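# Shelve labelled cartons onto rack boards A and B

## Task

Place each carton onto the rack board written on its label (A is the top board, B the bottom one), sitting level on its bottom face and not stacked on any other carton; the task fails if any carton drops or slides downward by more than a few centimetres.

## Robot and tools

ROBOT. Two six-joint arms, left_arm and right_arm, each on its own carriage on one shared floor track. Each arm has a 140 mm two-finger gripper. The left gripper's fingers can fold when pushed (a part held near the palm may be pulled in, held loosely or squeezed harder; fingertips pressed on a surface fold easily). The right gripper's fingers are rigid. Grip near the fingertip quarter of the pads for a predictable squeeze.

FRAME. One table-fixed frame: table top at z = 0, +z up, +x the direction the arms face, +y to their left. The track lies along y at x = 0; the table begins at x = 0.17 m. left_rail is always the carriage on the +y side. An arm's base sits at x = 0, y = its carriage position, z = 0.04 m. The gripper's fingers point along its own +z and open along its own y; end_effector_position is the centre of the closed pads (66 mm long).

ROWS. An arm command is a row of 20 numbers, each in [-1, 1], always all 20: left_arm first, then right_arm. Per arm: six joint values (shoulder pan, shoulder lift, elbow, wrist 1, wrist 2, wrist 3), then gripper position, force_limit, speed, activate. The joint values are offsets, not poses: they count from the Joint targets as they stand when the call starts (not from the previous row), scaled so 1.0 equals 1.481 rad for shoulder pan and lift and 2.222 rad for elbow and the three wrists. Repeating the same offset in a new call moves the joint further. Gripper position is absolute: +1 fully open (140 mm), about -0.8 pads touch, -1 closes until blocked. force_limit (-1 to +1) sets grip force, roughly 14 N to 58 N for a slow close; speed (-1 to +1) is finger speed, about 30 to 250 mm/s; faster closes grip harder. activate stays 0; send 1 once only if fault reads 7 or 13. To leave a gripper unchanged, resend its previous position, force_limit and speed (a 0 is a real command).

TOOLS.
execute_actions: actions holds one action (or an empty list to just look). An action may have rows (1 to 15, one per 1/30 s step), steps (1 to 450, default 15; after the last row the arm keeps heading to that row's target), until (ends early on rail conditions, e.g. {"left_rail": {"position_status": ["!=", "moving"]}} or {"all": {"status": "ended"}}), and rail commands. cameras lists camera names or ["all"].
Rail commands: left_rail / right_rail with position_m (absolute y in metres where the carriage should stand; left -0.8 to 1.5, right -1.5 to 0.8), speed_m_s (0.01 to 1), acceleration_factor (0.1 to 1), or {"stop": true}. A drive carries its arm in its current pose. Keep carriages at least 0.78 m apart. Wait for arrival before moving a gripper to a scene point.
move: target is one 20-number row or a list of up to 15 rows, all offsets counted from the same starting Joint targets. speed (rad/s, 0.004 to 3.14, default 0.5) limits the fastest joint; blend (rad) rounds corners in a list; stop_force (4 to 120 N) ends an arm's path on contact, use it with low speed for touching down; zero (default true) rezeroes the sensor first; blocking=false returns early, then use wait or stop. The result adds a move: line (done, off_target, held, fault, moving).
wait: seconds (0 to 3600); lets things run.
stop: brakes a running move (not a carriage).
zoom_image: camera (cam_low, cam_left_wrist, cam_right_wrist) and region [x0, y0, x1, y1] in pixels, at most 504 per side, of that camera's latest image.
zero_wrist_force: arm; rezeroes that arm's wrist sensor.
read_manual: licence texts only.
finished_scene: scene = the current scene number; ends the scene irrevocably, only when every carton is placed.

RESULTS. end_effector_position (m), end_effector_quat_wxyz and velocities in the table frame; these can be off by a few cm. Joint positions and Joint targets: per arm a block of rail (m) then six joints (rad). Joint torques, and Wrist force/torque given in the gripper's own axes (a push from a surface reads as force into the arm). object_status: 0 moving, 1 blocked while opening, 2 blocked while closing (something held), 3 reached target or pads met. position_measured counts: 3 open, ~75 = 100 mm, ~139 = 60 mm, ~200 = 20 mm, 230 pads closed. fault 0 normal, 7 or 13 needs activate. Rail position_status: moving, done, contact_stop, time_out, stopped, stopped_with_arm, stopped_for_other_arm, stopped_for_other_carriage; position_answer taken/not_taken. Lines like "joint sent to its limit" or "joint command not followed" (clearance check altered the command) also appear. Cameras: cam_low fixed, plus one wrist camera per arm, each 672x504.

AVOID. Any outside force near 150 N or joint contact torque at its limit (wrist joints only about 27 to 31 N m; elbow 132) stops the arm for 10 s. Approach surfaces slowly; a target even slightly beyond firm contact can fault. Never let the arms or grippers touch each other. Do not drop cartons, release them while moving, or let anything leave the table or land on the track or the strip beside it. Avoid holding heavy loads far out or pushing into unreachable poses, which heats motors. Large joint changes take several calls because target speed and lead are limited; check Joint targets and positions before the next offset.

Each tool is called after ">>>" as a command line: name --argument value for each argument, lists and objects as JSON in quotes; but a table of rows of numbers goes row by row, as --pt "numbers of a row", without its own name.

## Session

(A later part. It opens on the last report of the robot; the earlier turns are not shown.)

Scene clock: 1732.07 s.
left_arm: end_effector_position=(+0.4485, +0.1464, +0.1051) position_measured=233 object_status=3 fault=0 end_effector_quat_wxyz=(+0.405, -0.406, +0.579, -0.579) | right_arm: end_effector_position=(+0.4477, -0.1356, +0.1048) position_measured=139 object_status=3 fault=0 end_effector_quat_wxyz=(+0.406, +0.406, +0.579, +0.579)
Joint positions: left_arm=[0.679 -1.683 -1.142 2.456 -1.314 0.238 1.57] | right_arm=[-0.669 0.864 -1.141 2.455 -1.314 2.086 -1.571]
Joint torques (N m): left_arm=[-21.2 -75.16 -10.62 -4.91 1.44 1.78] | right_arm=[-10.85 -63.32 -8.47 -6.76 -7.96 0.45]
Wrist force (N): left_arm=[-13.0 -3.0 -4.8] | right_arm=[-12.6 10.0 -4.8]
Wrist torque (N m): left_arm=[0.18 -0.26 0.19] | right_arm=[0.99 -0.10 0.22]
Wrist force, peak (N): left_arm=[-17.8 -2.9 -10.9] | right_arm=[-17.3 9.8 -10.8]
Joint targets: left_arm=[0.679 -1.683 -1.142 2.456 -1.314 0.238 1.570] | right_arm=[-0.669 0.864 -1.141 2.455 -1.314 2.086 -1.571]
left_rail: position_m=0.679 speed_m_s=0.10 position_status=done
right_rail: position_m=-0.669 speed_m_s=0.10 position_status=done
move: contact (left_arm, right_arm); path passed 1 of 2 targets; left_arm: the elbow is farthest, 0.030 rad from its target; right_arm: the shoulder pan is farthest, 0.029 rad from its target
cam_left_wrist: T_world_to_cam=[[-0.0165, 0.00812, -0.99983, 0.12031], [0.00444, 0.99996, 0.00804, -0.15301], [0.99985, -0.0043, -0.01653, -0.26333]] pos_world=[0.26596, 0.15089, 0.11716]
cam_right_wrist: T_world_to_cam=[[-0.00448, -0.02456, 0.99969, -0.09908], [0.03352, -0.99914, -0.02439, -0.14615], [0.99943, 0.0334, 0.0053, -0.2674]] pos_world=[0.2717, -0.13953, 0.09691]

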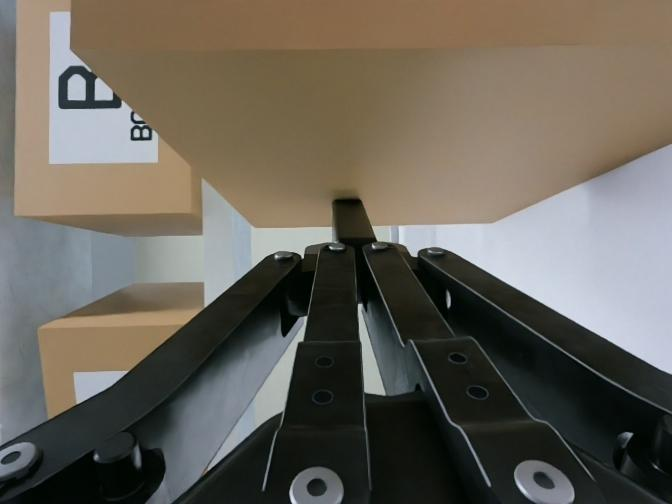

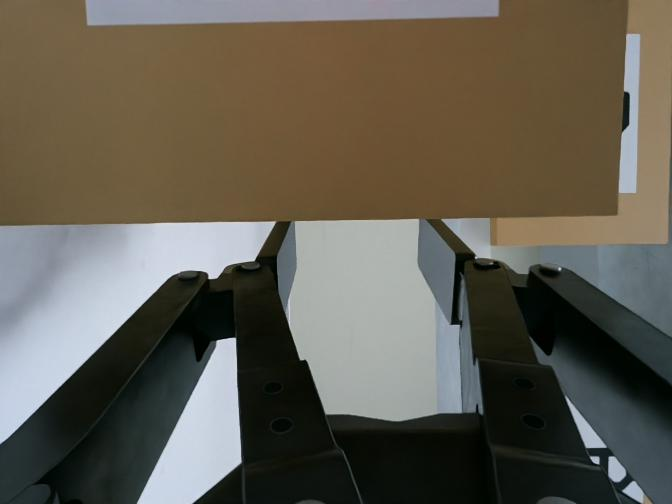

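>>> execute_actions --actions '[{"left_rail":{"position_m":0.6806,"speed_m_s":0.06,"acceleration_factor":0.15},"right_rail":{"position_m":-0.6706,"speed_m_s":0.06,"acceleration_factor":0.15},"steps":100,"until":{"all":{"status":"ended"}}}]'

>>> move --target '[0.000421,0.001773,-0.002883,0.001702,0.00028,0,-1,0,0,0,0.001618,0.001433,-0.002207,0.001252,0.001078,0,-0.08,0,0,0]' --speed 0.02

Scene clock: 1742.37 s.
left_arm: end_effector_position=(+0.4485, +0.1474, +0.1051) position_measured=233 object_status=3 fault=0 end_effector_quat_wxyz=(+0.405, -0.406, +0.579, -0.579) | right_arm: end_effector_position=(+0.4477, -0.1366, +0.1048) position_measured=139 object_status=3 fault=0 end_effector_quat_wxyz=(+0.406, +0.405, +0.579, +0.579)
Joint positions: left_arm=[0.681 -1.683 -1.142 2.456 -1.314 0.238 1.57] | right_arm=[-0.671 0.864 -1.141 2.455 -1.314 2.086 -1.571]
Joint torques (N m): left_arm=[-13.86 -73.47 -13.39 -3.23 1.06 1.72] | right_arm=[-10.11 -64.45 -8.85 -5.94 -0.24 0.24]
Wrist force (N): left_arm=[-0.6 2.2 0.0] | right_arm=[-1.1 5.5 1.3]
Wrist torque (N m): left_arm=[0.10 0.12 0.25] | right_arm=[1.43 0.05 0.16]
Wrist force, peak (N): left_arm=[-13.3 -3.0 -4.9] | right_arm=[-12.6 10.1 -4.7]
Joint targets: left_arm=[0.681 -1.683 -1.142 2.456 -1.314 0.238 1.570] | right_arm=[-0.671 0.864 -1.141 2.455 -1.314 2.086 -1.571]
Tool commands: left_gripper/position=-1.0 left_gripper/force_limit=+0.0 left_gripper/speed=+0.0 left_gripper/activate=+0.0 right_gripper/position=-0.08 right_gripper/force_limit=+0.0 right_gripper/speed=+0.0 right_gripper/activate=+0.0
left_rail: position_m=0.681 speed_m_s=0.06 position_status=done
right_rail: position_m=-0.671 speed_m_s=0.06 position_status=done

Scene clock: 1742.93 s.
left_arm: end_effector_position=(+0.4484, +0.1444, +0.1050) position_measured=233 object_status=3 fault=0 end_effector_quat_wxyz=(+0.406, -0.406, +0.579, -0.579) | right_arm: end_effector_position=(+0.4484, -0.1345, +0.1047) position_measured=139 object_status=3 fault=0 end_effector_quat_wxyz=(+0.406, +0.406, +0.579, +0.579)
Joint positions: left_arm=[0.681 -1.682 -1.139 2.45 -1.311 0.238 1.57] | right_arm=[-0.671 0.866 -1.139 2.45 -1.311 2.089 -1.571]
Joint torques (N m): left_arm=[-1.56 -28.34 -50.28 -0.84 18.63 1.62] | right_arm=[18.78 -41.28 -36.45 0.84 -2.41 0.19]
Wrist force (N): left_arm=[-35.9 -13.5 -20.7] | right_arm=[-29.0 17.7 -20.6]
Wrist torque (N m): left_arm=[0.36 -0.97 0.06] | right_arm=[1.20 -0.31 0.30]
Wrist force, peak (N): left_arm=[-35.9 -13.5 -20.7] | right_arm=[-29.0 17.7 -20.6]
Joint targets: left_arm=[0.681 -1.682 -1.139 2.450 -1.311 0.238 1.570] | right_arm=[-0.671 0.866 -1.139 2.450 -1.311 2.089 -1.571]
left_rail: position_m=0.681 speed_m_s=0.06 position_status=done
right_rail: position_m=-0.671 speed_m_s=0.06 position_status=done
move: done

>>> move --pt "0 -0.067032 -0.002018 0.046695 0 0 -1 0 0 0 0 -0.067032 -0.002018 0.046695 0 0 -0.08 0 0 0" --pt "0 -0.131032 -0.007365 0.094701 0 0 -1 0 0 0 0 -0.131032 -0.007365 0.094701 0 0 -0.08 0 0 0" --pt "0 -0.190569 -0.015899 0.142916 0 0 -1 0 0 0 0 -0.190569 -0.015899 0.142916 0 0 -0.08 0 0 0" --pt "0 -0.244726 -0.027429 0.190543 0 0 -1 0 0 0 0 -0.244726 -0.027429 0.190543 0 0 -0.08 0 0 0" --pt "0 -0.292972 -0.041721 0.236991 0 0 -1 0 0 0 0 -0.292972 -0.041721 0.236991 0 0 -0.08 0 0 0" --pt "0 -0.33507 -0.058531 0.281861 0 0 -1 0 0 0 0 -0.33507 -0.058531 0.281861 0 0 -0.08 0 0 0" --pt "0 -0.371059 -0.077624 0.324941 0 0 -1 0 0 0 0 -0.371059 -0.077624 0.324941 0 0 -0.08 0 0 0" --pt "0 -0.40117 -0.098795 0.366182 0 0 -1 0 0 0 0 -0.40117 -0.098795 0.366182 0 0 -0.08 0 0 0" --pt "0 -0.425739 -0.121849 0.405611 0 0 -1 0 0 0 0 -0.425739 -0.121849 0.405611 0 0 -0.08 0 0 0" --pt "0 -0.445167 -0.146655 0.443367 0 0 -1 0 0 0 0 -0.445167 -0.146655 0.443367 0 0 -0.08 0 0 0" --pt "0 -0.459864 -0.173099 0.479606 0 0 -1 0 0 0 0 -0.459864 -0.173099 0.479606 0 0 -0.08 0 0 0" --pt "0 -0.470014 -0.200414 0.513686 0 0 -1 0 0 0 0 -0.470014 -0.200414 0.513686 0 0 -0.08 0 0 0" --pt "0 -0.47624 -0.228447 0.54587 0 0 -1 0 0 0 0 -0.47624 -0.228447 0.54587 0 0 -0.08 0 0 0" --speed '[0.1,0.1,0.18,0.18,0.18,0.18,0.18,0.18,0.18,0.18,0.18,0.18,0.18]' --blend '[0.02,0.02,0.02,0.02,0.02,0.02,0.02,0.02,0.02,0.02,0.02,0.02,0]' --cameras '["cam_left_wrist","cam_right_wrist"]'

Scene clock: 1791.17 s.
left_arm: end_effector_position=(+0.4484, +0.1441, +0.6348) position_measured=233 object_status=3 fault=0 end_effector_quat_wxyz=(+0.405, -0.406, +0.579, -0.579) | right_arm: end_effector_position=(+0.4486, -0.1341, +0.6344) position_measured=139 object_status=3 fault=0 end_effector_quat_wxyz=(+0.406, +0.406, +0.579, +0.579)
Joint positions: left_arm=[0.681 -1.682 -1.845 1.943 -0.098 0.238 1.57] | right_arm=[-0.671 0.866 -1.844 1.943 -0.099 2.089 -1.571]
Joint torques (N m): left_arm=[-30.46 -34.76 -76.94 -1.06 15.66 2] | right_arm=[22.65 -30.83 -63.69 -3.26 -6.49 0.08]
Wrist force (N): left_arm=[-35.9 13.0 -11.9] | right_arm=[-37.0 -4.3 -11.2]
Wrist torque (N m): left_arm=[-0.19 -1.17 0.38] | right_arm=[1.52 -0.71 0.24]
Wrist force, peak (N): left_arm=[-41.4 -15.1 -24.1] | right_arm=[-43.4 -4.4 -13.6]
Joint targets: left_arm=[0.681 -1.682 -1.845 1.942 -0.098 0.238 1.570] | right_arm=[-0.671 0.866 -1.844 1.943 -0.098 2.089 -1.571]
left_rail: position_m=0.681 speed_m_s=0.06 position_status=done
right_rail: position_m=-0.671 speed_m_s=0.06 position_status=done
move: done
cam_left_wrist: T_world_to_cam=[[-0.0165, 0.00792, -0.99983, 0.64986], [0.00443, 0.99996, 0.00784, -0.15484], [0.99985, -0.0043, -0.01653, -0.25439]] pos_world=[0.26576, 0.14859, 0.64676]
cam_right_wrist: T_world_to_cam=[[-0.00448, -0.02466, 0.99969, -0.62849], [0.03352, -0.99914, -0.02449, -0.1317], [0.99943, 0.0334, 0.0053, -0.27116]] pos_world=[0.2726, -0.13803, 0.62651]

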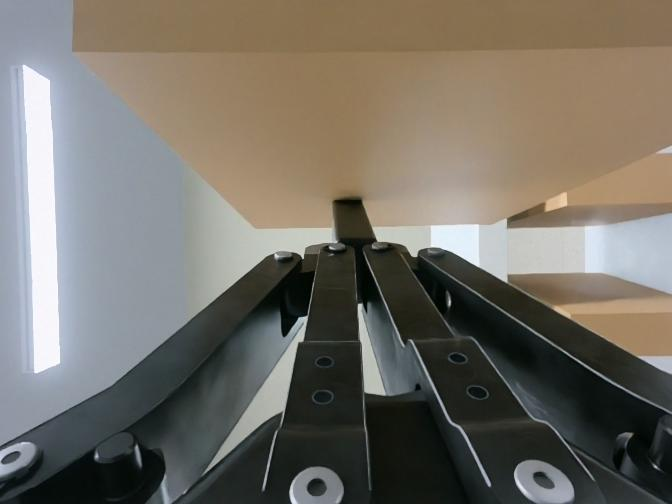

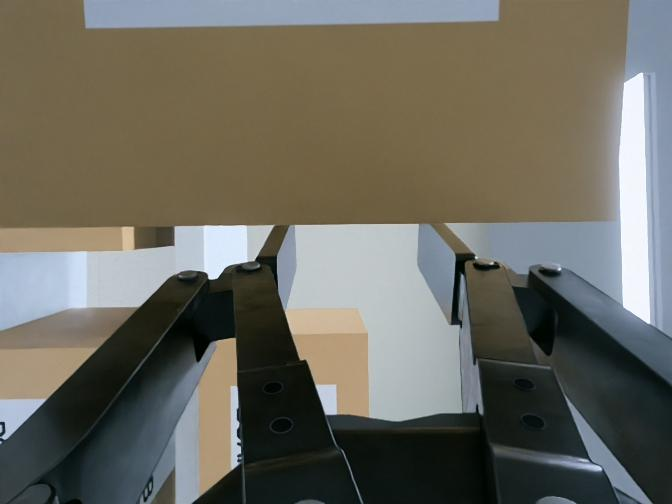

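>>> move --pt "0.024858 0.005911 -0.00281 -0.00113 0.016568 0 -1 0 0 0 -0.018792 0.005911 -0.00281 -0.00113 -0.012525 0 -0.08 0 0 0" --pt "0.073764 0.019355 -0.009335 -0.003565 0.049165 0 -1 0 0 0 -0.054304 0.019355 -0.009335 -0.003565 -0.036194 0 -0.08 0 0 0" --pt "0.121257 0.034781 -0.017052 -0.006131 0.08082 0 -1 0 0 0 -0.08709 0.034781 -0.017052 -0.006131 -0.058047 0 -0.08 0 0 0" --pt "0.167016 0.051969 -0.025938 -0.0087 0.111319 0 -1 0 0 0 -0.117242 0.051969 -0.025938 -0.0087 -0.078144 0 -0.08 0 0 0" --pt "0.210808 0.070708 -0.035973 -0.011155 0.140507 0 -1 0 0 0 -0.144899 0.070708 -0.035973 -0.011155 -0.096577 0 -0.08 0 0 0" --pt "0.252486 0.090799 -0.047145 -0.013374 0.168286 0 -1 0 0 0 -0.170226 0.090799 -0.047145 -0.013374 -0.113459 0 -0.08 0 0 0" --pt "0.291972 0.112063 -0.059431 -0.015261 0.194604 0 -1 0 0 0 -0.193404 0.112063 -0.059431 -0.015261 -0.128907 0 -0.08 0 0 0" --pt "0.329249 0.134344 -0.072819 -0.016724 0.21945 0 -1 0 0 0 -0.214611 0.134344 -0.072819 -0.016724 -0.143042 0 -0.08 0 0 0" --pt "0.364346 0.157508 -0.087297 -0.017685 0.242842 0 -1 0 0 0 -0.234026 0.157508 -0.087297 -0.017685 -0.155982 0 -0.08 0 0 0" --pt "0.397326 0.181449 -0.102862 -0.018077 0.264824 0 -1 0 0 0 -0.251818 0.181449 -0.102862 -0.018077 -0.167841 0 -0.08 0 0 0" --pt "0.428275 0.206076 -0.119512 -0.017841 0.285452 0 -1 0 0 0 -0.268142 0.206076 -0.119512 -0.017841 -0.178721 0 -0.08 0 0 0" --speed 0.14 --blend '[0.01,0.02,0.02,0.02,0.02,0.02,0.02,0.02,0.02,0.02,0]' --cameras '["cam_left_wrist","cam_right_wrist"]'

>>> move --pt "0 0.006304 0.02279 -0.026991 0 0 -1 0 0 0 0 0.006304 0.02279 -0.026991 0 0 -0.08 0 0 0" --pt "0 0.013772 0.041789 -0.050968 0 0 -1 0 0 0 0 0.013772 0.041789 -0.050968 0 0 -0.08 0 0 0" --speed '[0.03,0.02]' --stop_force 12 --blend '[0.01,0]' --cameras '["cam_left_wrist","cam_right_wrist"]'

Scene clock: 1831.23 s.
left_arm: end_effector_position=(+0.7633, +0.1440, +0.6348) position_measured=233 object_status=3 fault=0 end_effector_quat_wxyz=(+0.405, -0.406, +0.579, -0.579) | right_arm: end_effector_position=(+0.7636, -0.1341, +0.6344) position_measured=139 object_status=3 fault=0 end_effector_quat_wxyz=(+0.406, +0.406, +0.579, +0.579)
Joint positions: left_arm=[0.681 -1.048 -1.539 1.677 -0.137 0.872 1.57] | right_arm=[-0.671 0.469 -1.539 1.677 -0.138 1.692 -1.571]
Joint torques (N m): left_arm=[-16 -30.96 -75.9 -3.35 19.26 1.87] | right_arm=[11.6 -45.31 -64.71 -4.08 -18.44 0.2]
Wrist force (N): left_arm=[-33.1 10.8 -10.9] | right_arm=[-34.7 -5.9 -9.8]
Wrist torque (N m): left_arm=[-0.26 -0.99 0.36] | right_arm=[1.60 -0.54 -0.18]
Wrist force, peak (N): left_arm=[-38.2 12.7 -12.7] | right_arm=[-39.2 -3.9 -12.4]
Joint targets: left_arm=[0.681 -1.047 -1.539 1.677 -0.137 0.873 1.570] | right_arm=[-0.671 0.469 -1.539 1.677 -0.138 1.691 -1.571]
left_rail: position_m=0.681 speed_m_s=0.06 position_status=done
right_rail: position_m=-0.671 speed_m_s=0.06 position_status=done
move: done
cam_left_wrist: T_world_to_cam=[[-0.0166, 0.00791, -0.99983, 0.65522], [0.00433, 0.99996, 0.00784, -0.15618], [0.99985, -0.0042, -0.01663, -0.56929]] pos_world=[0.58076, 0.14859, 0.64686]
cam_right_wrist: T_world_to_cam=[[-0.00448, -0.02476, 0.99968, -0.62719], [0.03351, -0.99914, -0.02459, -0.14219], [0.99943, 0.03339, 0.0053, -0.58598]] pos_world=[0.5876, -0.13803, 0.62661]

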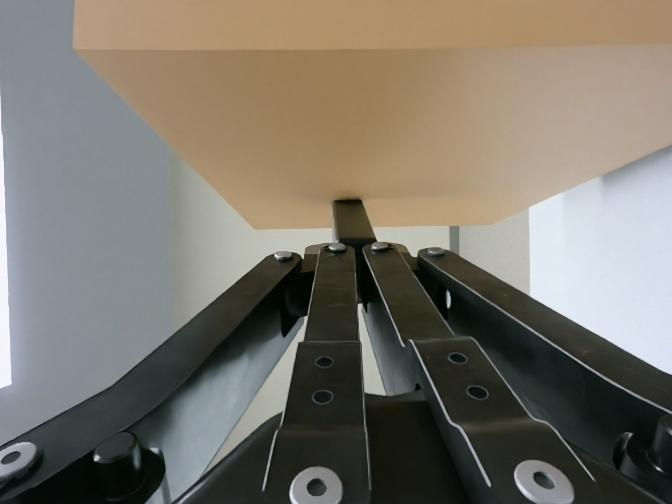

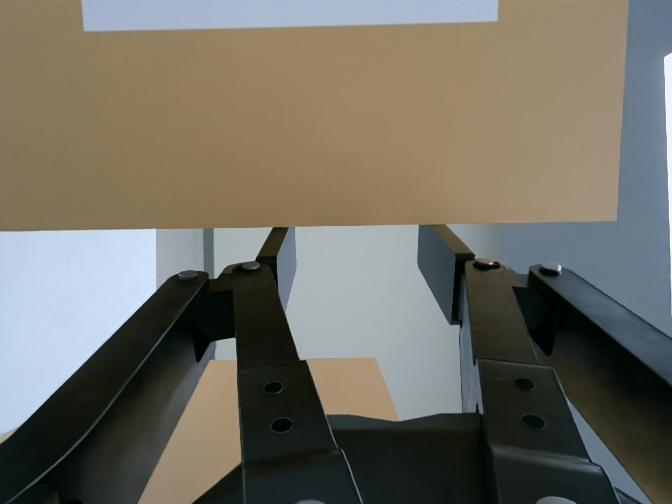

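Scene clock: 1835.93 s.
left_arm: end_effector_position=(+0.7635, +0.1439, +0.5889) position_measured=233 object_status=3 fault=0 end_effector_quat_wxyz=(+0.405, -0.406, +0.579, -0.579) | right_arm: end_effector_position=(+0.7639, -0.1340, +0.5885) position_measured=139 object_status=3 fault=0 end_effector_quat_wxyz=(+0.406, +0.406, +0.579, +0.579)
Joint positions: left_arm=[0.681 -1.047 -1.526 1.744 -0.219 0.873 1.57] | right_arm=[-0.671 0.469 -1.525 1.745 -0.22 1.691 -1.571]
Joint torques (N m): left_arm=[-26.99 -62.89 -67.99 -1.46 16.83 1.85] | right_arm=[21.62 -61.06 -56.04 -1.85 -17.35 0.12]
Wrist force (N): left_arm=[-36.7 0.1 -12.7] | right_arm=[-37.6 5.4 -12.0]
Wrist torque (N m): left_arm=[0.07 -1.15 0.24] | right_arm=[2.07 -0.70 0.13]
Wrist force, peak (N): left_arm=[-38.3 -3.9 -13.3] | right_arm=[-37.8 9.6 -11.6]
Joint targets: left_arm=[0.681 -1.047 -1.526 1.744 -0.219 0.873 1.570] | right_arm=[-0.671 0.469 -1.525 1.745 -0.220 1.691 -1.571]
left_rail: position_m=0.681 speed_m_s=0.06 position_status=done
right_rail: position_m=-0.671 speed_m_s=0.06 position_status=done
move: contact (left_arm, right_arm); path passed 1 of 2 targets; left_arm: the wrist 1 is farthest, 0.031 rad from its target; right_arm: the wrist 1 is farthest, 0.032 rad from its target
cam_left_wrist: T_world_to_cam=[[-0.0164, 0.00771, -0.99984, 0.60925], [0.00423, 0.99996, 0.00765, -0.15543], [0.99986, -0.0041, -0.01643, -0.57039]] pos_world=[0.58096, 0.14839, 0.60096]
cam_right_wrist: T_world_to_cam=[[-0.00477, -0.02487, 0.99968, -0.58095], [0.03342, -0.99914, -0.02469, -0.14312], [0.99943, 0.03329, 0.0056, -0.58622]] pos_world=[0.5879, -0.13793, 0.58051]

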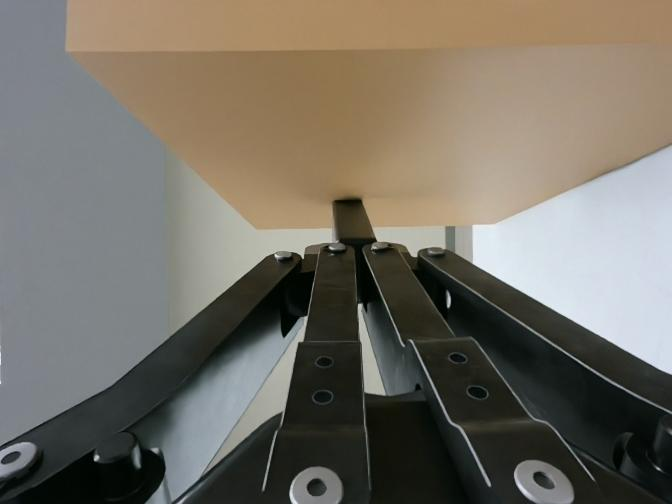

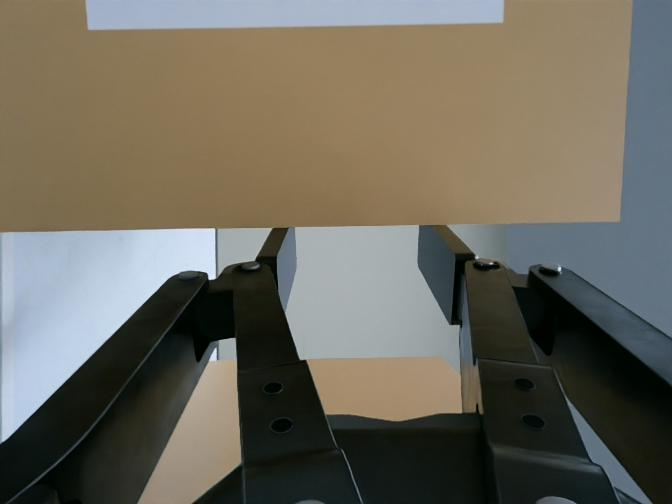

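>>> execute_actions --actions '[{"left_rail":{"position_m":0.7006,"speed_m_s":0.06},"right_rail":{"position_m":-0.6906,"speed_m_s":0.06},"steps":150,"until":{"all":{"status":"ended"}}}]'

>>> move --pt "0 -0.0093 -0.030438 0.036861 0 0 -1 0 0 0 0 -0.0093 -0.030438 0.036861 0 0 -0.08 0 0 0" --pt "-0.136514 -0.103312 0.029643 0.039441 -0.09099 0 -1 0 0 0 0.074784 -0.103312 0.029643 0.039441 0.049845 0 -0.08 0 0 0" --pt "-0.354722 -0.19602 0.079739 0.051137 -0.236428 0 -1 0 0 0 0.213884 -0.19602 0.079739 0.051137 0.142557 0 -0.08 0 0 0" --pt "-0.345542 -0.183776 0.251632 -0.128916 -0.23031 0 -1 0 0 0 0.13047 -0.183776 0.251632 -0.128916 0.086961 0 -0.08 0 0 0" --speed '[0.1,0.3,0.5,0.5]' --blend '[0.01,0.05,0.05,0]'

>>> execute_actions --actions '[{"left_rail":{"position_m":1.1385,"speed_m_s":0.4,"acceleration_factor":0.6},"right_rail":{"position_m":-0.2025,"speed_m_s":0.4,"acceleration_factor":0.6},"steps":200,"until":{"all":{"status":"ended"}}}]'

>>> move --pt "0 0.167564 0.071849 -0.183533 0 0 -1 0 0 0 0 0.167564 0.071849 -0.183533 0 0 -0.08 0 0 0" --pt "0 0.427259 0.099088 -0.383863 0 0 -1 0 0 0 0 0.427259 0.099088 -0.383863 0 0 -0.08 0 0 0" --speed 0.4 --blend '[0.05,0]' --cameras '["cam_left_wrist","cam_right_wrist","cam_low"]'

Scene clock: 1854.63 s.
left_arm: end_effector_position=(+0.7635, +0.1638, +0.5890) position_measured=233 object_status=3 fault=0 end_effector_quat_wxyz=(+0.405, -0.406, +0.579, -0.579) | right_arm: end_effector_position=(+0.7639, -0.1540, +0.5885) position_measured=139 object_status=3 fault=0 end_effector_quat_wxyz=(+0.406, +0.405, +0.579, +0.579)
Joint positions: left_arm=[0.701 -1.048 -1.526 1.744 -0.219 0.873 1.57] | right_arm=[-0.691 0.469 -1.525 1.745 -0.22 1.691 -1.571]
Joint torques (N m): left_arm=[7.96 -61.87 -39.94 -3.73 -1.89 1.97] | right_arm=[-13.39 -60.74 -35.28 -3.57 2.91 -0.08]
Wrist force (N): left_arm=[-0.2 1.7 0.0] | right_arm=[-0.3 1.7 -3.0]
Wrist torque (N m): left_arm=[0.00 0.10 0.26] | right_arm=[0.53 -0.16 0.13]
Wrist force, peak (N): left_arm=[-37.1 -0.1 -12.9] | right_arm=[-37.9 5.4 -11.5]
Joint targets: left_arm=[0.701 -1.047 -1.526 1.744 -0.219 0.873 1.570] | right_arm=[-0.691 0.469 -1.525 1.745 -0.220 1.691 -1.571]
Tool commands: left_gripper/position=-1.0 left_gripper/force_limit=+0.0 left_gripper/speed=+0.0 left_gripper/activate=+0.0 right_gripper/position=-0.08 right_gripper/force_limit=+0.0 right_gripper/speed=+0.0 right_gripper/activate=+0.0
left_rail: position_m=0.701 speed_m_s=0.06 position_status=done
right_rail: position_m=-0.691 speed_m_s=0.06 position_status=done

Scene clock: 1858.13 s.
left_arm: end_effector_position=(+0.4983, +0.2239, +0.4211) position_measured=233 object_status=3 fault=0 end_effector_quat_wxyz=(+0.405, -0.406, +0.579, -0.579) | right_arm: end_effector_position=(+0.4986, -0.2141, +0.4207) position_measured=139 object_status=3 fault=0 end_effector_quat_wxyz=(+0.406, +0.406, +0.579, +0.579)
Joint positions: left_arm=[0.701 -1.559 -1.798 2.303 -0.505 0.361 1.57] | right_arm=[-0.691 0.663 -1.797 2.303 -0.506 1.885 -1.571]
Joint torques (N m): left_arm=[12.01 -0.63 -31.6 -4.49 1.57 1.42] | right_arm=[-14.84 -11.79 -29.74 -7.14 -3.05 -0.11]
Wrist force (N): left_arm=[-0.4 2.1 -0.2] | right_arm=[-0.5 1.5 -2.3]
Wrist torque (N m): left_arm=[0.09 0.14 0.24] | right_arm=[0.48 -0.09 0.12]
Wrist force, peak (N): left_arm=[-1.4 4.9 -0.7] | right_arm=[0.7 3.8 -4.8]
Joint targets: left_arm=[0.701 -1.559 -1.798 2.303 -0.505 0.361 1.570] | right_arm=[-0.691 0.662 -1.797 2.304 -0.506 1.885 -1.571]
left_rail: position_m=0.701 speed_m_s=0.06 position_status=done
right_rail: position_m=-0.691 speed_m_s=0.06 position_status=done
move: done

Scene clock: 1860.60 s.
left_arm: end_effector_position=(+0.4983, +0.6619, +0.4209) position_measured=233 object_status=3 fault=0 end_effector_quat_wxyz=(+0.405, -0.406, +0.579, -0.579) | right_arm: end_effector_position=(+0.4986, +0.2739, +0.4205) position_measured=139 object_status=3 fault=0 end_effector_quat_wxyz=(+0.406, +0.406, +0.579, +0.579)
Joint positions: left_arm=[1.138 -1.559 -1.798 2.303 -0.505 0.361 1.57] | right_arm=[-0.203 0.662 -1.797 2.304 -0.506 1.885 -1.571]
Joint torques (N m): left_arm=[-0.13 -25.43 -40.21 -2.78 1.74 1.66] | right_arm=[-9.55 -22.74 -38.42 -5.17 -1.69 -0.23]
Wrist force (N): left_arm=[-0.5 1.9 -0.4] | right_arm=[-0.7 1.7 -2.5]
Wrist torque (N m): left_arm=[0.08 0.15 0.24] | right_arm=[0.52 -0.04 0.12]
Wrist force, peak (N): left_arm=[-1.2 2.3 -0.6] | right_arm=[-2.0 1.8 -2.7]
Joint targets: left_arm=[1.139 -1.559 -1.798 2.303 -0.505 0.361 1.570] | right_arm=[-0.203 0.662 -1.797 2.304 -0.506 1.885 -1.571]
Tool commands: left_gripper/position=-1.0 left_gripper/force_limit=+0.0 left_gripper/speed=+0.0 left_gripper/activate=+0.0 right_gripper/position=-0.08 right_gripper/force_limit=+0.0 right_gripper/speed=+0.0 right_gripper/activate=+0.0
left_rail: position_m=1.138 position_m_goal=1.139 speed_m_s=0.40 position_status=done
right_rail: position_m=-0.203 speed_m_s=0.40 position_status=done

Scene clock: 1863.33 s.
left_arm: end_effector_position=(+0.4983, +0.6617, +0.1051) position_measured=233 object_status=3 fault=0 end_effector_quat_wxyz=(+0.405, -0.406, +0.579, -0.579) | right_arm: end_effector_position=(+0.4984, +0.2738, +0.1047) position_measured=139 object_status=3 fault=0 end_effector_quat_wxyz=(+0.406, +0.406, +0.579, +0.579)
Joint positions: left_arm=[1.138 -1.559 -1.165 2.524 -1.358 0.361 1.57] | right_arm=[-0.202 0.662 -1.165 2.524 -1.359 1.885 -1.571]
Joint torques (N m): left_arm=[-13.7 -28.38 -1.29 -4.55 1.48 1.45] | right_arm=[-3.89 -39.82 -2.55 -7.73 -0.02 -0.07]
Wrist force (N): left_arm=[-0.4 2.2 0.0] | right_arm=[-0.6 2.0 -2.5]
Wrist torque (N m): left_arm=[0.14 0.14 0.25] | right_arm=[0.64 -0.06 0.12]
Wrist force, peak (N): left_arm=[-0.7 3.5 -0.4] | right_arm=[-1.0 3.4 -2.7]
Joint targets: left_arm=[1.139 -1.559 -1.165 2.524 -1.358 0.361 1.570] | right_arm=[-0.203 0.662 -1.164 2.524 -1.359 1.885 -1.571]
left_rail: position_m=1.138 position_m_goal=1.139 speed_m_s=0.40 position_status=done
right_rail: position_m=-0.202 position_m_goal=-0.203 speed_m_s=0.40 position_status=done
move: done
cam_left_wrist: T_world_to_cam=[[-0.0165, 0.00822, -0.99983, 0.11678], [0.00434, 0.99996, 0.00814, -0.66859], [0.99985, -0.0042, -0.01654, -0.31098]] pos_world=[0.31576, 0.66629, 0.11706]
cam_right_wrist: T_world_to_cam=[[-0.00428, -0.02455, 0.99969, -0.08887], [0.03351, -0.99914, -0.02439, 0.2612], [0.99943, 0.0334, 0.0051, -0.33172]] pos_world=[0.3224, 0.26987, 0.09691]

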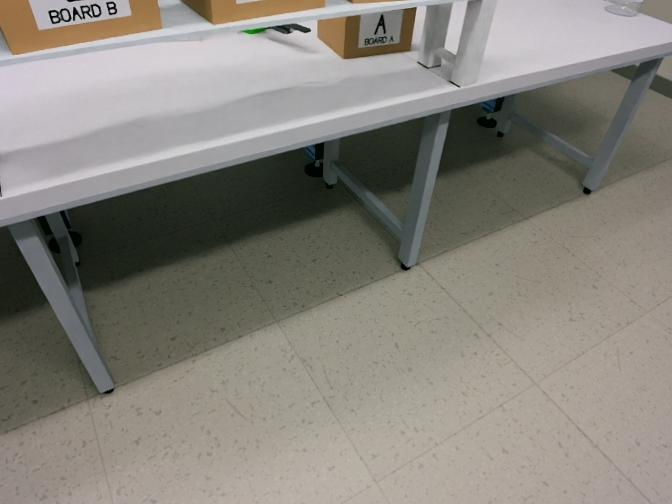

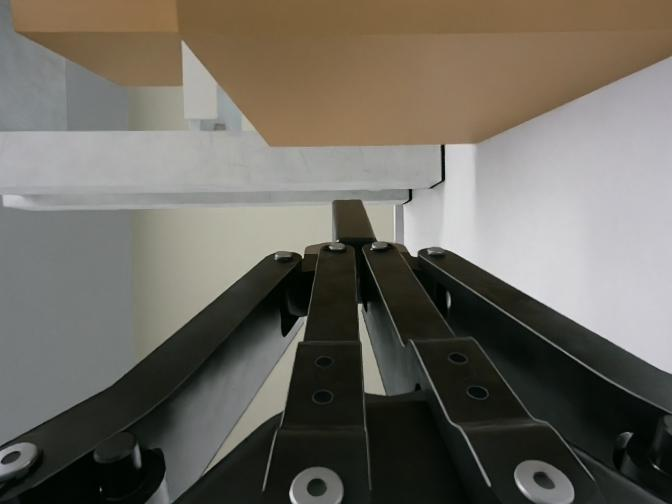

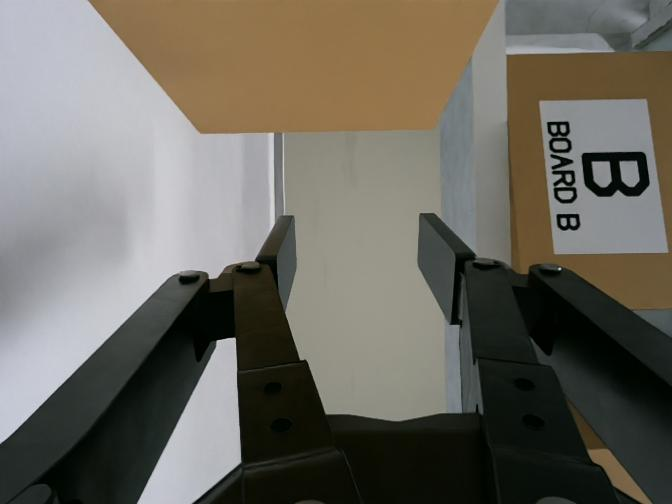

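>>> move --pt "-0.000592 0.012756 -0.024141 0.015639 -0.000395 0 -1 0 0 0 0.03967 0.012756 -0.024141 0.015639 0.026441 0 -0.08 0 0 0" --pt "-0.001426 0.03071 -0.058118 0.037649 -0.000951 0 -1 0 0 0 0.095503 0.03071 -0.058118 0.037649 0.063654 0 -0.08 0 0 0" --speed '[0.1,0.018]' --stop_force 15 --cameras '["cam_left_wrist","cam_right_wrist"]'

Scene clock: 1875.30 s.
left_arm: end_effector_position=(+0.4982, +0.6014, +0.1051) position_measured=233 object_status=3 fault=0 end_effector_quat_wxyz=(+0.406, -0.406, +0.579, -0.579) | right_arm: end_effector_position=(+0.4972, +0.3350, +0.1047) position_measured=139 object_status=3 fault=0 end_effector_quat_wxyz=(+0.406, +0.406, +0.579, +0.579)
Joint positions: left_arm=[1.139 -1.561 -1.127 2.416 -1.288 0.359 1.57] | right_arm=[-0.202 0.782 -1.126 2.415 -1.289 2.004 -1.571]
Joint torques (N m): left_arm=[-15.99 -77.55 -10.92 -5.68 7.85 1.78] | right_arm=[-9.86 -66.46 -11.21 -6.67 -8.5 -0.06]
Wrist force (N): left_arm=[-11.8 2.0 -2.9] | right_arm=[-12.9 7.5 -10.7]
Wrist torque (N m): left_arm=[0.09 -0.21 0.25] | right_arm=[0.31 -0.31 0.33]
Wrist force, peak (N): left_arm=[-16.6 2.3 -10.4] | right_arm=[-17.4 7.1 -15.2]
Joint targets: left_arm=[1.139 -1.561 -1.127 2.416 -1.288 0.359 1.570] | right_arm=[-0.203 0.782 -1.126 2.415 -1.289 2.004 -1.571]
left_rail: position_m=1.139 speed_m_s=0.40 position_status=done
right_rail: position_m=-0.202 position_m_goal=-0.203 speed_m_s=0.40 position_status=done
move: contact (left_arm, right_arm); path passed 1 of 2 targets; left_arm: the elbow is farthest, 0.021 rad from its target; right_arm: the shoulder pan is farthest, 0.022 rad from its target
cam_left_wrist: T_world_to_cam=[[-0.0165, 0.00832, -0.99983, 0.11731], [0.00434, 0.99996, 0.00824, -0.6083], [0.99985, -0.0042, -0.01654, -0.31113]] pos_world=[0.31566, 0.60599, 0.11716]
cam_right_wrist: T_world_to_cam=[[-0.00429, -0.02445, 0.99969, -0.0874], [0.03341, -0.99915, -0.02429, 0.32241], [0.99943, 0.0333, 0.0051, -0.33254]] pos_world=[0.3212, 0.33107, 0.09691]

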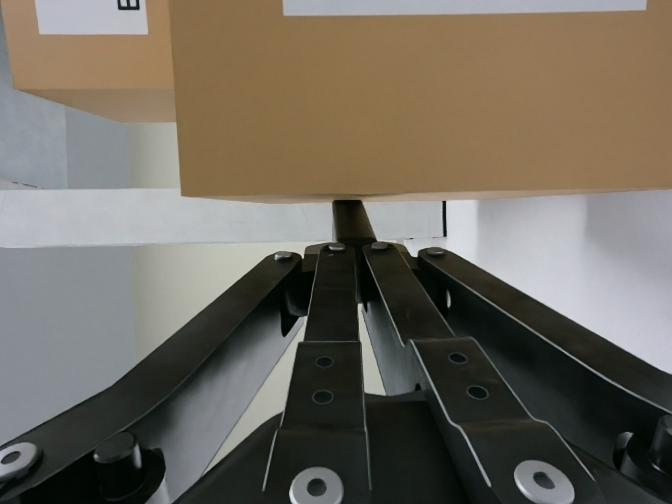

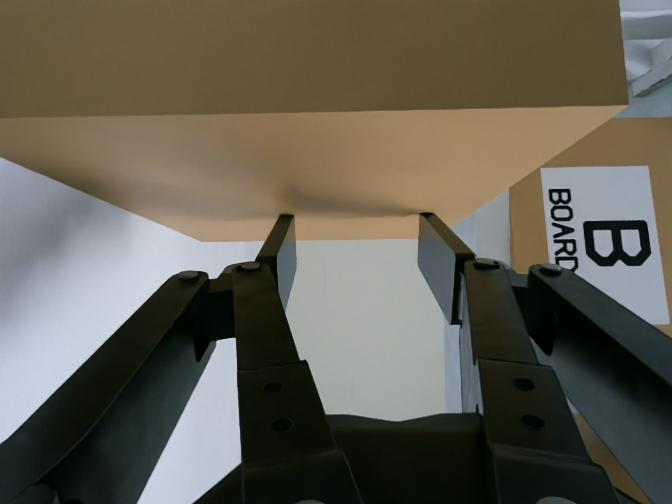

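>>> move --target '[0.00004,0.000146,0.000204,-0.000302,0.00002,0,-1,0,0,0,-0.002901,-0.000131,0.000727,-0.00064,-0.001934,0,-0.08,0,0,0]' --speed 0.02

>>> execute_actions --actions '[{"left_rail":{"position_m":1.1358,"speed_m_s":0.02,"acceleration_factor":0.15},"right_rail":{"position_m":-0.1998,"speed_m_s":0.02,"acceleration_factor":0.15},"steps":100,"until":{"all":{"status":"ended"}}}]'

Scene clock: 1884.60 s.
left_arm: end_effector_position=(+0.4982, +0.6016, +0.1051) position_measured=233 object_status=3 fault=0 end_effector_quat_wxyz=(+0.405, -0.406, +0.579, -0.579) | right_arm: end_effector_position=(+0.4984, +0.3337, +0.1046) position_measured=139 object_status=3 fault=0 end_effector_quat_wxyz=(+0.406, +0.406, +0.579, +0.579)
Joint positions: left_arm=[1.139 -1.561 -1.127 2.416 -1.289 0.359 1.57] | right_arm=[-0.203 0.778 -1.126 2.417 -1.29 2 -1.571]
Joint torques (N m): left_arm=[2.53 -37.94 -9.61 -5.12 6.45 1.37] | right_arm=[-10.44 -68 -5.6 -7.21 -2.99 -0.53]
Wrist force (N): left_arm=[-9.0 2.2 -1.8] | right_arm=[-0.3 1.7 -2.7]
Wrist torque (N m): left_arm=[0.09 -0.19 0.24] | right_arm=[0.59 -0.11 0.19]
Wrist force, peak (N): left_arm=[-12.0 3.0 -2.6] | right_arm=[-12.9 8.2 -10.8]
Joint targets: left_arm=[1.139 -1.561 -1.127 2.416 -1.289 0.359 1.570] | right_arm=[-0.203 0.777 -1.126 2.417 -1.290 2.000 -1.571]
left_rail: position_m=1.139 speed_m_s=0.40 position_status=done
right_rail: position_m=-0.203 speed_m_s=0.40 position_status=done
move: done

Scene clock: 1885.17 s.
left_arm: end_effector_position=(+0.4983, +0.5992, +0.1049) position_measured=233 object_status=3 fault=0 end_effector_quat_wxyz=(+0.406, -0.406, +0.579, -0.579) | right_arm: end_effector_position=(+0.4984, +0.3361, +0.1045) position_measured=139 object_status=3 fault=0 end_effector_quat_wxyz=(+0.406, +0.406, +0.579, +0.579)
Joint positions: left_arm=[1.136 -1.561 -1.127 2.416 -1.289 0.359 1.57] | right_arm=[-0.2 0.777 -1.126 2.417 -1.29 2 -1.571]
Joint torques (N m): left_arm=[-6.56 -31.6 -41.47 -4.09 7.26 1.56] | right_arm=[7.49 -60.44 -34.42 -7.37 -6.38 -0.33]
Wrist force (N): left_arm=[-37.6 -15.1 -25.3] | right_arm=[-38.7 14.3 -27.9]
Wrist torque (N m): left_arm=[0.44 -0.95 0.03] | right_arm=[-0.14 -0.47 0.49]
Wrist force, peak (N): left_arm=[-37.6 -15.1 -25.3] | right_arm=[-38.7 14.3 -27.9]
Joint targets: left_arm=[1.136 -1.561 -1.127 2.416 -1.289 0.359 1.570] | right_arm=[-0.200 0.777 -1.126 2.417 -1.290 2.000 -1.571]
Tool commands: left_gripper/position=-1.0 left_gripper/force_limit=+0.0 left_gripper/speed=+0.0 left_gripper/activate=+0.0 right_gripper/position=-0.08 right_gripper/force_limit=+0.0 right_gripper/speed=+0.0 right_gripper/activate=+0.0
left_rail: position_m=1.136 speed_m_s=0.02 position_status=done
right_rail: position_m=-0.200 speed_m_s=0.02 position_status=done

>>> move --pt "0 -0.06406 -0.001941 0.044638 0 0 -1 0 0 0 0 -0.06406 -0.001941 0.044638 0 0 -0.08 0 0 0" --pt "0 -0.12527 -0.007086 0.090581 0 0 -1 0 0 0 0 -0.12527 -0.007086 0.090581 0 0 -0.08 0 0 0" --pt "0 -0.182344 -0.015317 0.136852 0 0 -1 0 0 0 0 -0.182344 -0.015317 0.136852 0 0 -0.08 0 0 0" --pt "0 -0.234475 -0.026462 0.182744 0 0 -1 0 0 0 0 -0.234475 -0.026462 0.182744 0 0 -0.08 0 0 0" --pt "0 -0.281146 -0.040315 0.227704 0 0 -1 0 0 0 0 -0.281146 -0.040315 0.227704 0 0 -0.08 0 0 0" --pt "0 -0.322111 -0.056659 0.271351 0 0 -1 0 0 0 0 -0.322111 -0.056659 0.271351 0 0 -0.08 0 0 0" --pt "0 -0.35736 -0.075279 0.313466 0 0 -1 0 0 0 0 -0.35736 -0.075279 0.313466 0 0 -0.08 0 0 0" --pt "0 -0.387059 -0.095982 0.353963 0 0 -1 0 0 0 0 -0.387059 -0.095982 0.353963 0 0 -0.08 0 0 0" --pt "0 -0.411482 -0.118599 0.392859 0 0 -1 0 0 0 0 -0.411482 -0.118599 0.392859 0 0 -0.08 0 0 0" --pt "0 -0.430965 -0.142997 0.430243 0 0 -1 0 0 0 0 -0.430965 -0.142997 0.430243 0 0 -0.08 0 0 0" --pt "0 -0.44586 -0.169072 0.466245 0 0 -1 0 0 0 0 -0.44586 -0.169072 0.466245 0 0 -0.08 0 0 0" --pt "0 -0.456299 -0.196063 0.500193 0 0 -1 0 0 0 0 -0.456299 -0.196063 0.500193 0 0 -0.08 0 0 0" --pt "0 -0.46287 -0.223825 0.532335 0 0 -1 0 0 0 0 -0.46287 -0.223825 0.532335 0 0 -0.08 0 0 0" --speed '[0.1,0.1,0.18,0.18,0.18,0.18,0.18,0.18,0.18,0.18,0.18,0.18,0.18]' --blend '[0.02,0.02,0.02,0.02,0.02,0.02,0.02,0.02,0.02,0.02,0.02,0.02,0]' --cameras '["cam_left_wrist","cam_right_wrist"]'

Scene clock: 1906.13 s.
left_arm: end_effector_position=(+0.4983, +0.5992, +0.6349) position_measured=233 object_status=3 fault=0 end_effector_quat_wxyz=(+0.405, -0.406, +0.579, -0.579) | right_arm: end_effector_position=(+0.4987, +0.3366, +0.6342) position_measured=139 object_status=3 fault=0 end_effector_quat_wxyz=(+0.406, +0.406, +0.579, +0.579)
Joint positions: left_arm=[1.136 -1.561 -1.812 1.919 -0.106 0.359 1.57] | right_arm=[-0.2 0.777 -1.812 1.92 -0.107 2 -1.571]
Joint torques (N m): left_arm=[-32.49 -35.36 -76.57 -2.76 9.66 1.74] | right_arm=[29.78 -32.87 -62.23 -3.3 -11.39 -0.17]
Wrist force (N): left_arm=[-38.5 11.5 -12.9] | right_arm=[-40.0 -7.0 -15.7]
Wrist torque (N m): left_arm=[-0.21 -1.12 0.36] | right_arm=[0.29 -0.67 0.42]
Wrist force, peak (N): left_arm=[-38.6 -14.8 -27.2] | right_arm=[-39.0 13.2 -29.7]
Joint targets: left_arm=[1.136 -1.561 -1.812 1.919 -0.106 0.359 1.570] | right_arm=[-0.200 0.777 -1.812 1.919 -0.107 2.000 -1.571]
left_rail: position_m=1.136 speed_m_s=0.02 position_status=done
right_rail: position_m=-0.200 speed_m_s=0.02 position_status=done
move: done
cam_left_wrist: T_world_to_cam=[[-0.0165, 0.00822, -0.99983, 0.6471], [0.00434, 0.99996, 0.00814, -0.6103], [0.99985, -0.0042, -0.01654, -0.30238]] pos_world=[0.31566, 0.60369, 0.64696]
cam_right_wrist: T_world_to_cam=[[-0.00439, -0.02445, 0.99969, -0.61666], [0.03331, -0.99915, -0.02429, 0.33685], [0.99943, 0.0332, 0.0052, -0.33682]] pos_world=[0.3227, 0.33267, 0.62641]

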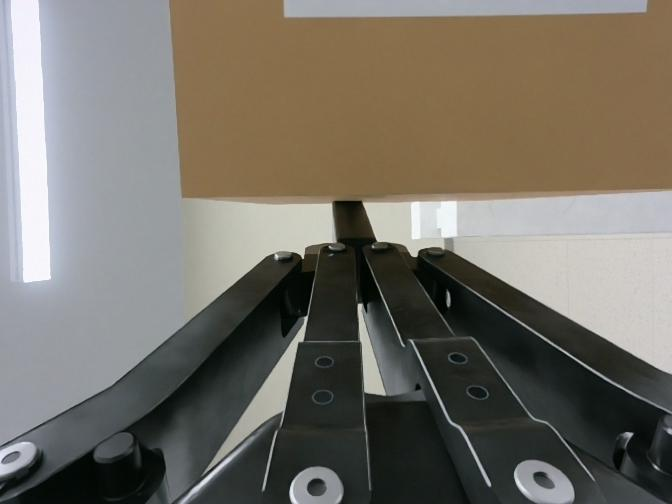

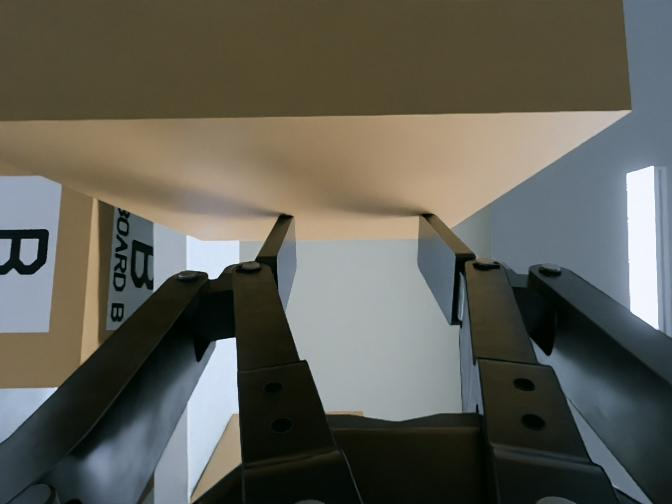

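>>> execute_actions --actions '[{"left_rail":{"position_m":1.0228,"speed_m_s":0.08,"acceleration_factor":0.2},"right_rail":{"position_m":-0.3128,"speed_m_s":0.08,"acceleration_factor":0.2},"steps":250,"until":{"all":{"status":"ended"}}}]'

>>> move --pt "0.03947 0.012987 -0.006513 -0.002144 0.026307 0 -1 0 0 0 -0.027134 0.012987 -0.006513 -0.002144 -0.018085 0 -0.08 0 0 0" --pt "0.085229 0.030175 -0.015399 -0.004713 0.056806 0 -1 0 0 0 -0.057286 0.030175 -0.015399 -0.004713 -0.038182 0 -0.08 0 0 0" --pt "0.129021 0.048914 -0.025434 -0.007168 0.085995 0 -1 0 0 0 -0.084943 0.048914 -0.025434 -0.007168 -0.056616 0 -0.08 0 0 0" --pt "0.170698 0.069005 -0.036606 -0.009387 0.113773 0 -1 0 0 0 -0.11027 0.069005 -0.036606 -0.009387 -0.073497 0 -0.08 0 0 0" --pt "0.210185 0.090269 -0.048892 -0.011274 0.140092 0 -1 0 0 0 -0.133448 0.090269 -0.048892 -0.011274 -0.088945 0 -0.08 0 0 0" --pt "0.247461 0.11255 -0.06228 -0.012737 0.164937 0 -1 0 0 0 -0.154655 0.11255 -0.06228 -0.012737 -0.10308 0 -0.08 0 0 0" --pt "0.282558 0.135714 -0.076758 -0.013698 0.18833 0 -1 0 0 0 -0.17407 0.135714 -0.076758 -0.013698 -0.11602 0 -0.08 0 0 0" --pt "0.315539 0.159655 -0.092323 -0.01409 0.210312 0 -1 0 0 0 -0.191862 0.159655 -0.092323 -0.01409 -0.127879 0 -0.08 0 0 0" --pt "0.346487 0.184282 -0.108973 -0.013854 0.23094 0 -1 0 0 0 -0.208186 0.184282 -0.108973 -0.013854 -0.13876 0 -0.08 0 0 0" --speed 0.13 --blend '[0.01,0.02,0.02,0.02,0.02,0.02,0.02,0.02,0]' --cameras '["cam_left_wrist","cam_right_wrist"]'

>>> move --pt "0 0.006304 0.02279 -0.026991 0 0 -1 0 0 0 0 0.006304 0.02279 -0.026991 0 0 -0.08 0 0 0" --pt "0 0.013772 0.041789 -0.050968 0 0 -1 0 0 0 0 0.013772 0.041789 -0.050968 0 0 -0.08 0 0 0" --speed '[0.03,0.02]' --stop_force 12 --blend '[0.01,0]' --cameras '["cam_left_wrist","cam_right_wrist"]'

Scene clock: 1926.27 s.
left_arm: end_effector_position=(+0.4983, +0.4862, +0.6351) position_measured=233 object_status=3 fault=0 end_effector_quat_wxyz=(+0.405, -0.406, +0.579, -0.579) | right_arm: end_effector_position=(+0.4987, +0.2236, +0.6344) position_measured=139 object_status=3 fault=0 end_effector_quat_wxyz=(+0.406, +0.406, +0.579, +0.579)
Joint positions: left_arm=[1.023 -1.561 -1.812 1.919 -0.106 0.359 1.57] | right_arm=[-0.313 0.777 -1.812 1.919 -0.107 2 -1.571]
Joint torques (N m): left_arm=[-35.09 -11.35 -73.29 -3.24 11.54 1.92] | right_arm=[29.08 -29.05 -58.34 -3.74 -17.98 -0.33]
Wrist force (N): left_arm=[-39.4 11.8 -13.2] | right_arm=[-41.2 -6.8 -16.0]
Wrist torque (N m): left_arm=[-0.18 -1.17 0.36] | right_arm=[0.35 -0.67 0.42]
Wrist force, peak (N): left_arm=[-40.2 11.5 -13.8] | right_arm=[-41.5 -7.1 -16.3]
Joint targets: left_arm=[1.023 -1.561 -1.812 1.919 -0.106 0.359 1.570] | right_arm=[-0.313 0.777 -1.812 1.919 -0.107 2.000 -1.571]
Tool commands: left_gripper/position=-1.0 left_gripper/force_limit=+0.0 left_gripper/speed=+0.0 left_gripper/activate=+0.0 right_gripper/position=-0.08 right_gripper/force_limit=+0.0 right_gripper/speed=+0.0 right_gripper/activate=+0.0
left_rail: position_m=1.023 speed_m_s=0.08 position_status=done
right_rail: position_m=-0.313 speed_m_s=0.08 position_status=done

Scene clock: 1930.67 s.
left_arm: end_effector_position=(+0.7632, +0.4861, +0.6350) position_measured=233 object_status=3 fault=0 end_effector_quat_wxyz=(+0.405, -0.406, +0.579, -0.579) | right_arm: end_effector_position=(+0.7636, +0.2235, +0.6343) position_measured=139 object_status=3 fault=0 end_effector_quat_wxyz=(+0.406, +0.406, +0.579, +0.579)
Joint positions: left_arm=[1.023 -1.048 -1.539 1.677 -0.137 0.872 1.57] | right_arm=[-0.313 0.469 -1.539 1.677 -0.138 1.691 -1.571]
Joint torques (N m): left_arm=[-14.94 -24.78 -75.84 -3.85 19.96 1.46] | right_arm=[13.88 -45.53 -62.59 -3.76 -19.15 -0.16]
Wrist force (N): left_arm=[-35.9 8.8 -12.5] | right_arm=[-37.9 -7.6 -15.3]
Wrist torque (N m): left_arm=[-0.16 -1.09 0.35] | right_arm=[0.44 -0.60 -0.02]
Wrist force, peak (N): left_arm=[-40.7 11.7 -13.7] | right_arm=[-42.1 -6.8 -17.2]
Joint targets: left_arm=[1.023 -1.048 -1.539 1.677 -0.137 0.872 1.570] | right_arm=[-0.313 0.469 -1.539 1.677 -0.138 1.691 -1.571]
left_rail: position_m=1.023 speed_m_s=0.08 position_status=done
right_rail: position_m=-0.313 speed_m_s=0.08 position_status=done
move: done
cam_left_wrist: T_world_to_cam=[[-0.0167, 0.00811, -0.99983, 0.65267], [0.00424, 0.99996, 0.00804, -0.49823], [0.99985, -0.0041, -0.01673, -0.56763]] pos_world=[0.58056, 0.49059, 0.64706]
cam_right_wrist: T_world_to_cam=[[-0.00429, -0.02465, 0.99969, -0.61828], [0.03331, -0.99914, -0.02449, 0.21515], [0.99944, 0.0332, 0.0051, -0.59775]] pos_world=[0.5876, 0.21957, 0.62641]

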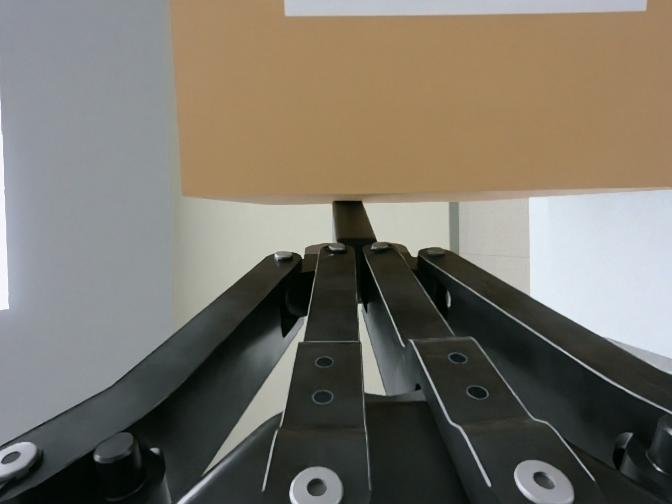

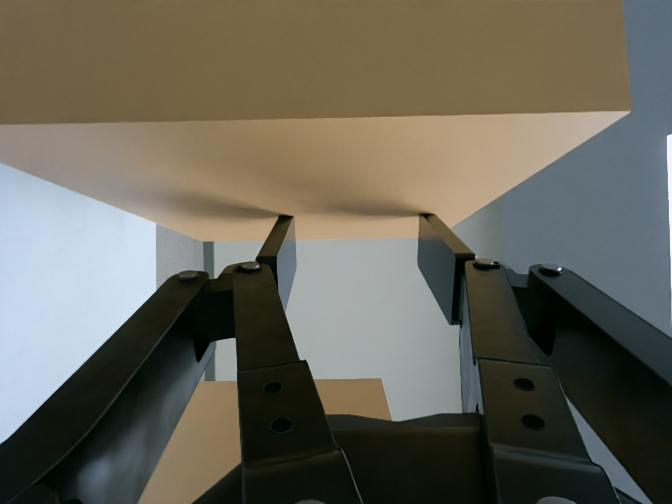

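Scene clock: 1935.43 s.
left_arm: end_effector_position=(+0.7634, +0.4859, +0.5885) position_measured=233 object_status=3 fault=0 end_effector_quat_wxyz=(+0.405, -0.406, +0.579, -0.579) | right_arm: end_effector_position=(+0.7639, +0.2235, +0.5875) position_measured=139 object_status=3 fault=0 end_effector_quat_wxyz=(+0.406, +0.406, +0.579, +0.579)
Joint positions: left_arm=[1.023 -1.048 -1.525 1.745 -0.219 0.872 1.57] | right_arm=[-0.313 0.469 -1.525 1.746 -0.221 1.691 -1.571]
Joint torques (N m): left_arm=[-29.87 -60.71 -68.79 -1.85 18.13 1.53] | right_arm=[24.7 -56.99 -54.92 -1.44 -18.49 -0.15]
Wrist force (N): left_arm=[-39.3 0.1 -13.4] | right_arm=[-41.1 2.1 -20.1]
Wrist torque (N m): left_arm=[0.09 -1.21 0.21] | right_arm=[0.89 -0.66 0.20]
Wrist force, peak (N): left_arm=[-40.7 -3.1 -15.3] | right_arm=[-41.7 5.3 -20.9]
Joint targets: left_arm=[1.023 -1.048 -1.525 1.745 -0.219 0.872 1.570] | right_arm=[-0.313 0.469 -1.525 1.746 -0.221 1.691 -1.571]
left_rail: position_m=1.023 speed_m_s=0.08 position_status=done
right_rail: position_m=-0.313 speed_m_s=0.08 position_status=done
move: contact (left_arm, right_arm); path passed 1 of 2 targets; left_arm: the wrist 1 is farthest, 0.031 rad from its target; right_arm: the wrist 1 is farthest, 0.030 rad from its target
cam_left_wrist: T_world_to_cam=[[-0.0165, 0.00791, -0.99983, 0.60616], [0.00423, 0.99996, 0.00784, -0.49754], [0.99986, -0.0041, -0.01653, -0.56883]] pos_world=[0.58086, 0.49039, 0.60056]
cam_right_wrist: T_world_to_cam=[[-0.00448, -0.02475, 0.99968, -0.57135], [0.03331, -0.99914, -0.02459, 0.21415], [0.99943, 0.03319, 0.0053, -0.59793]] pos_world=[0.5879, 0.21967, 0.57961]

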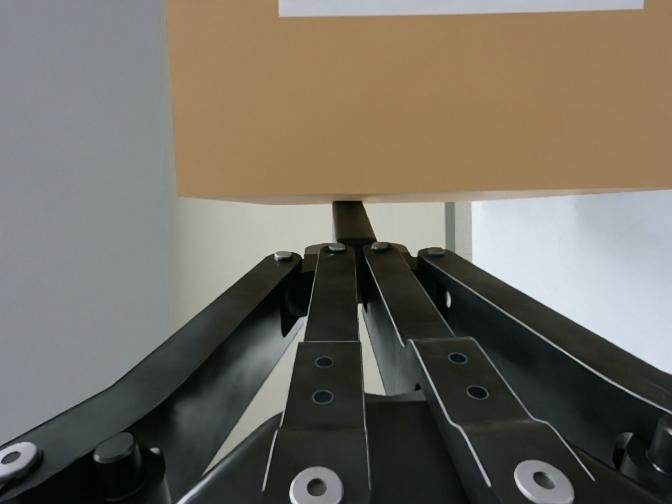

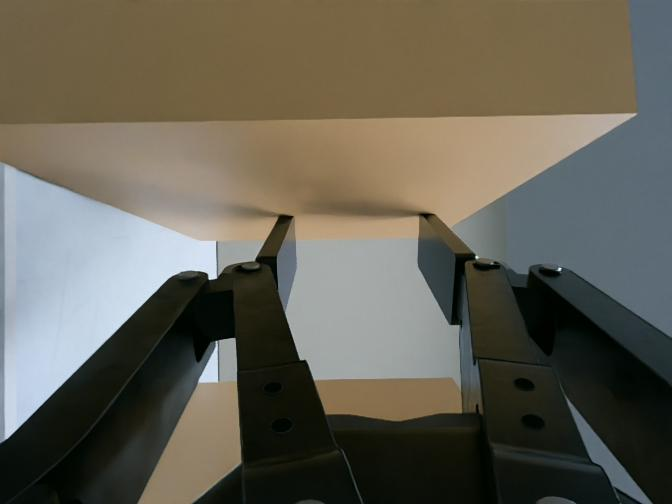

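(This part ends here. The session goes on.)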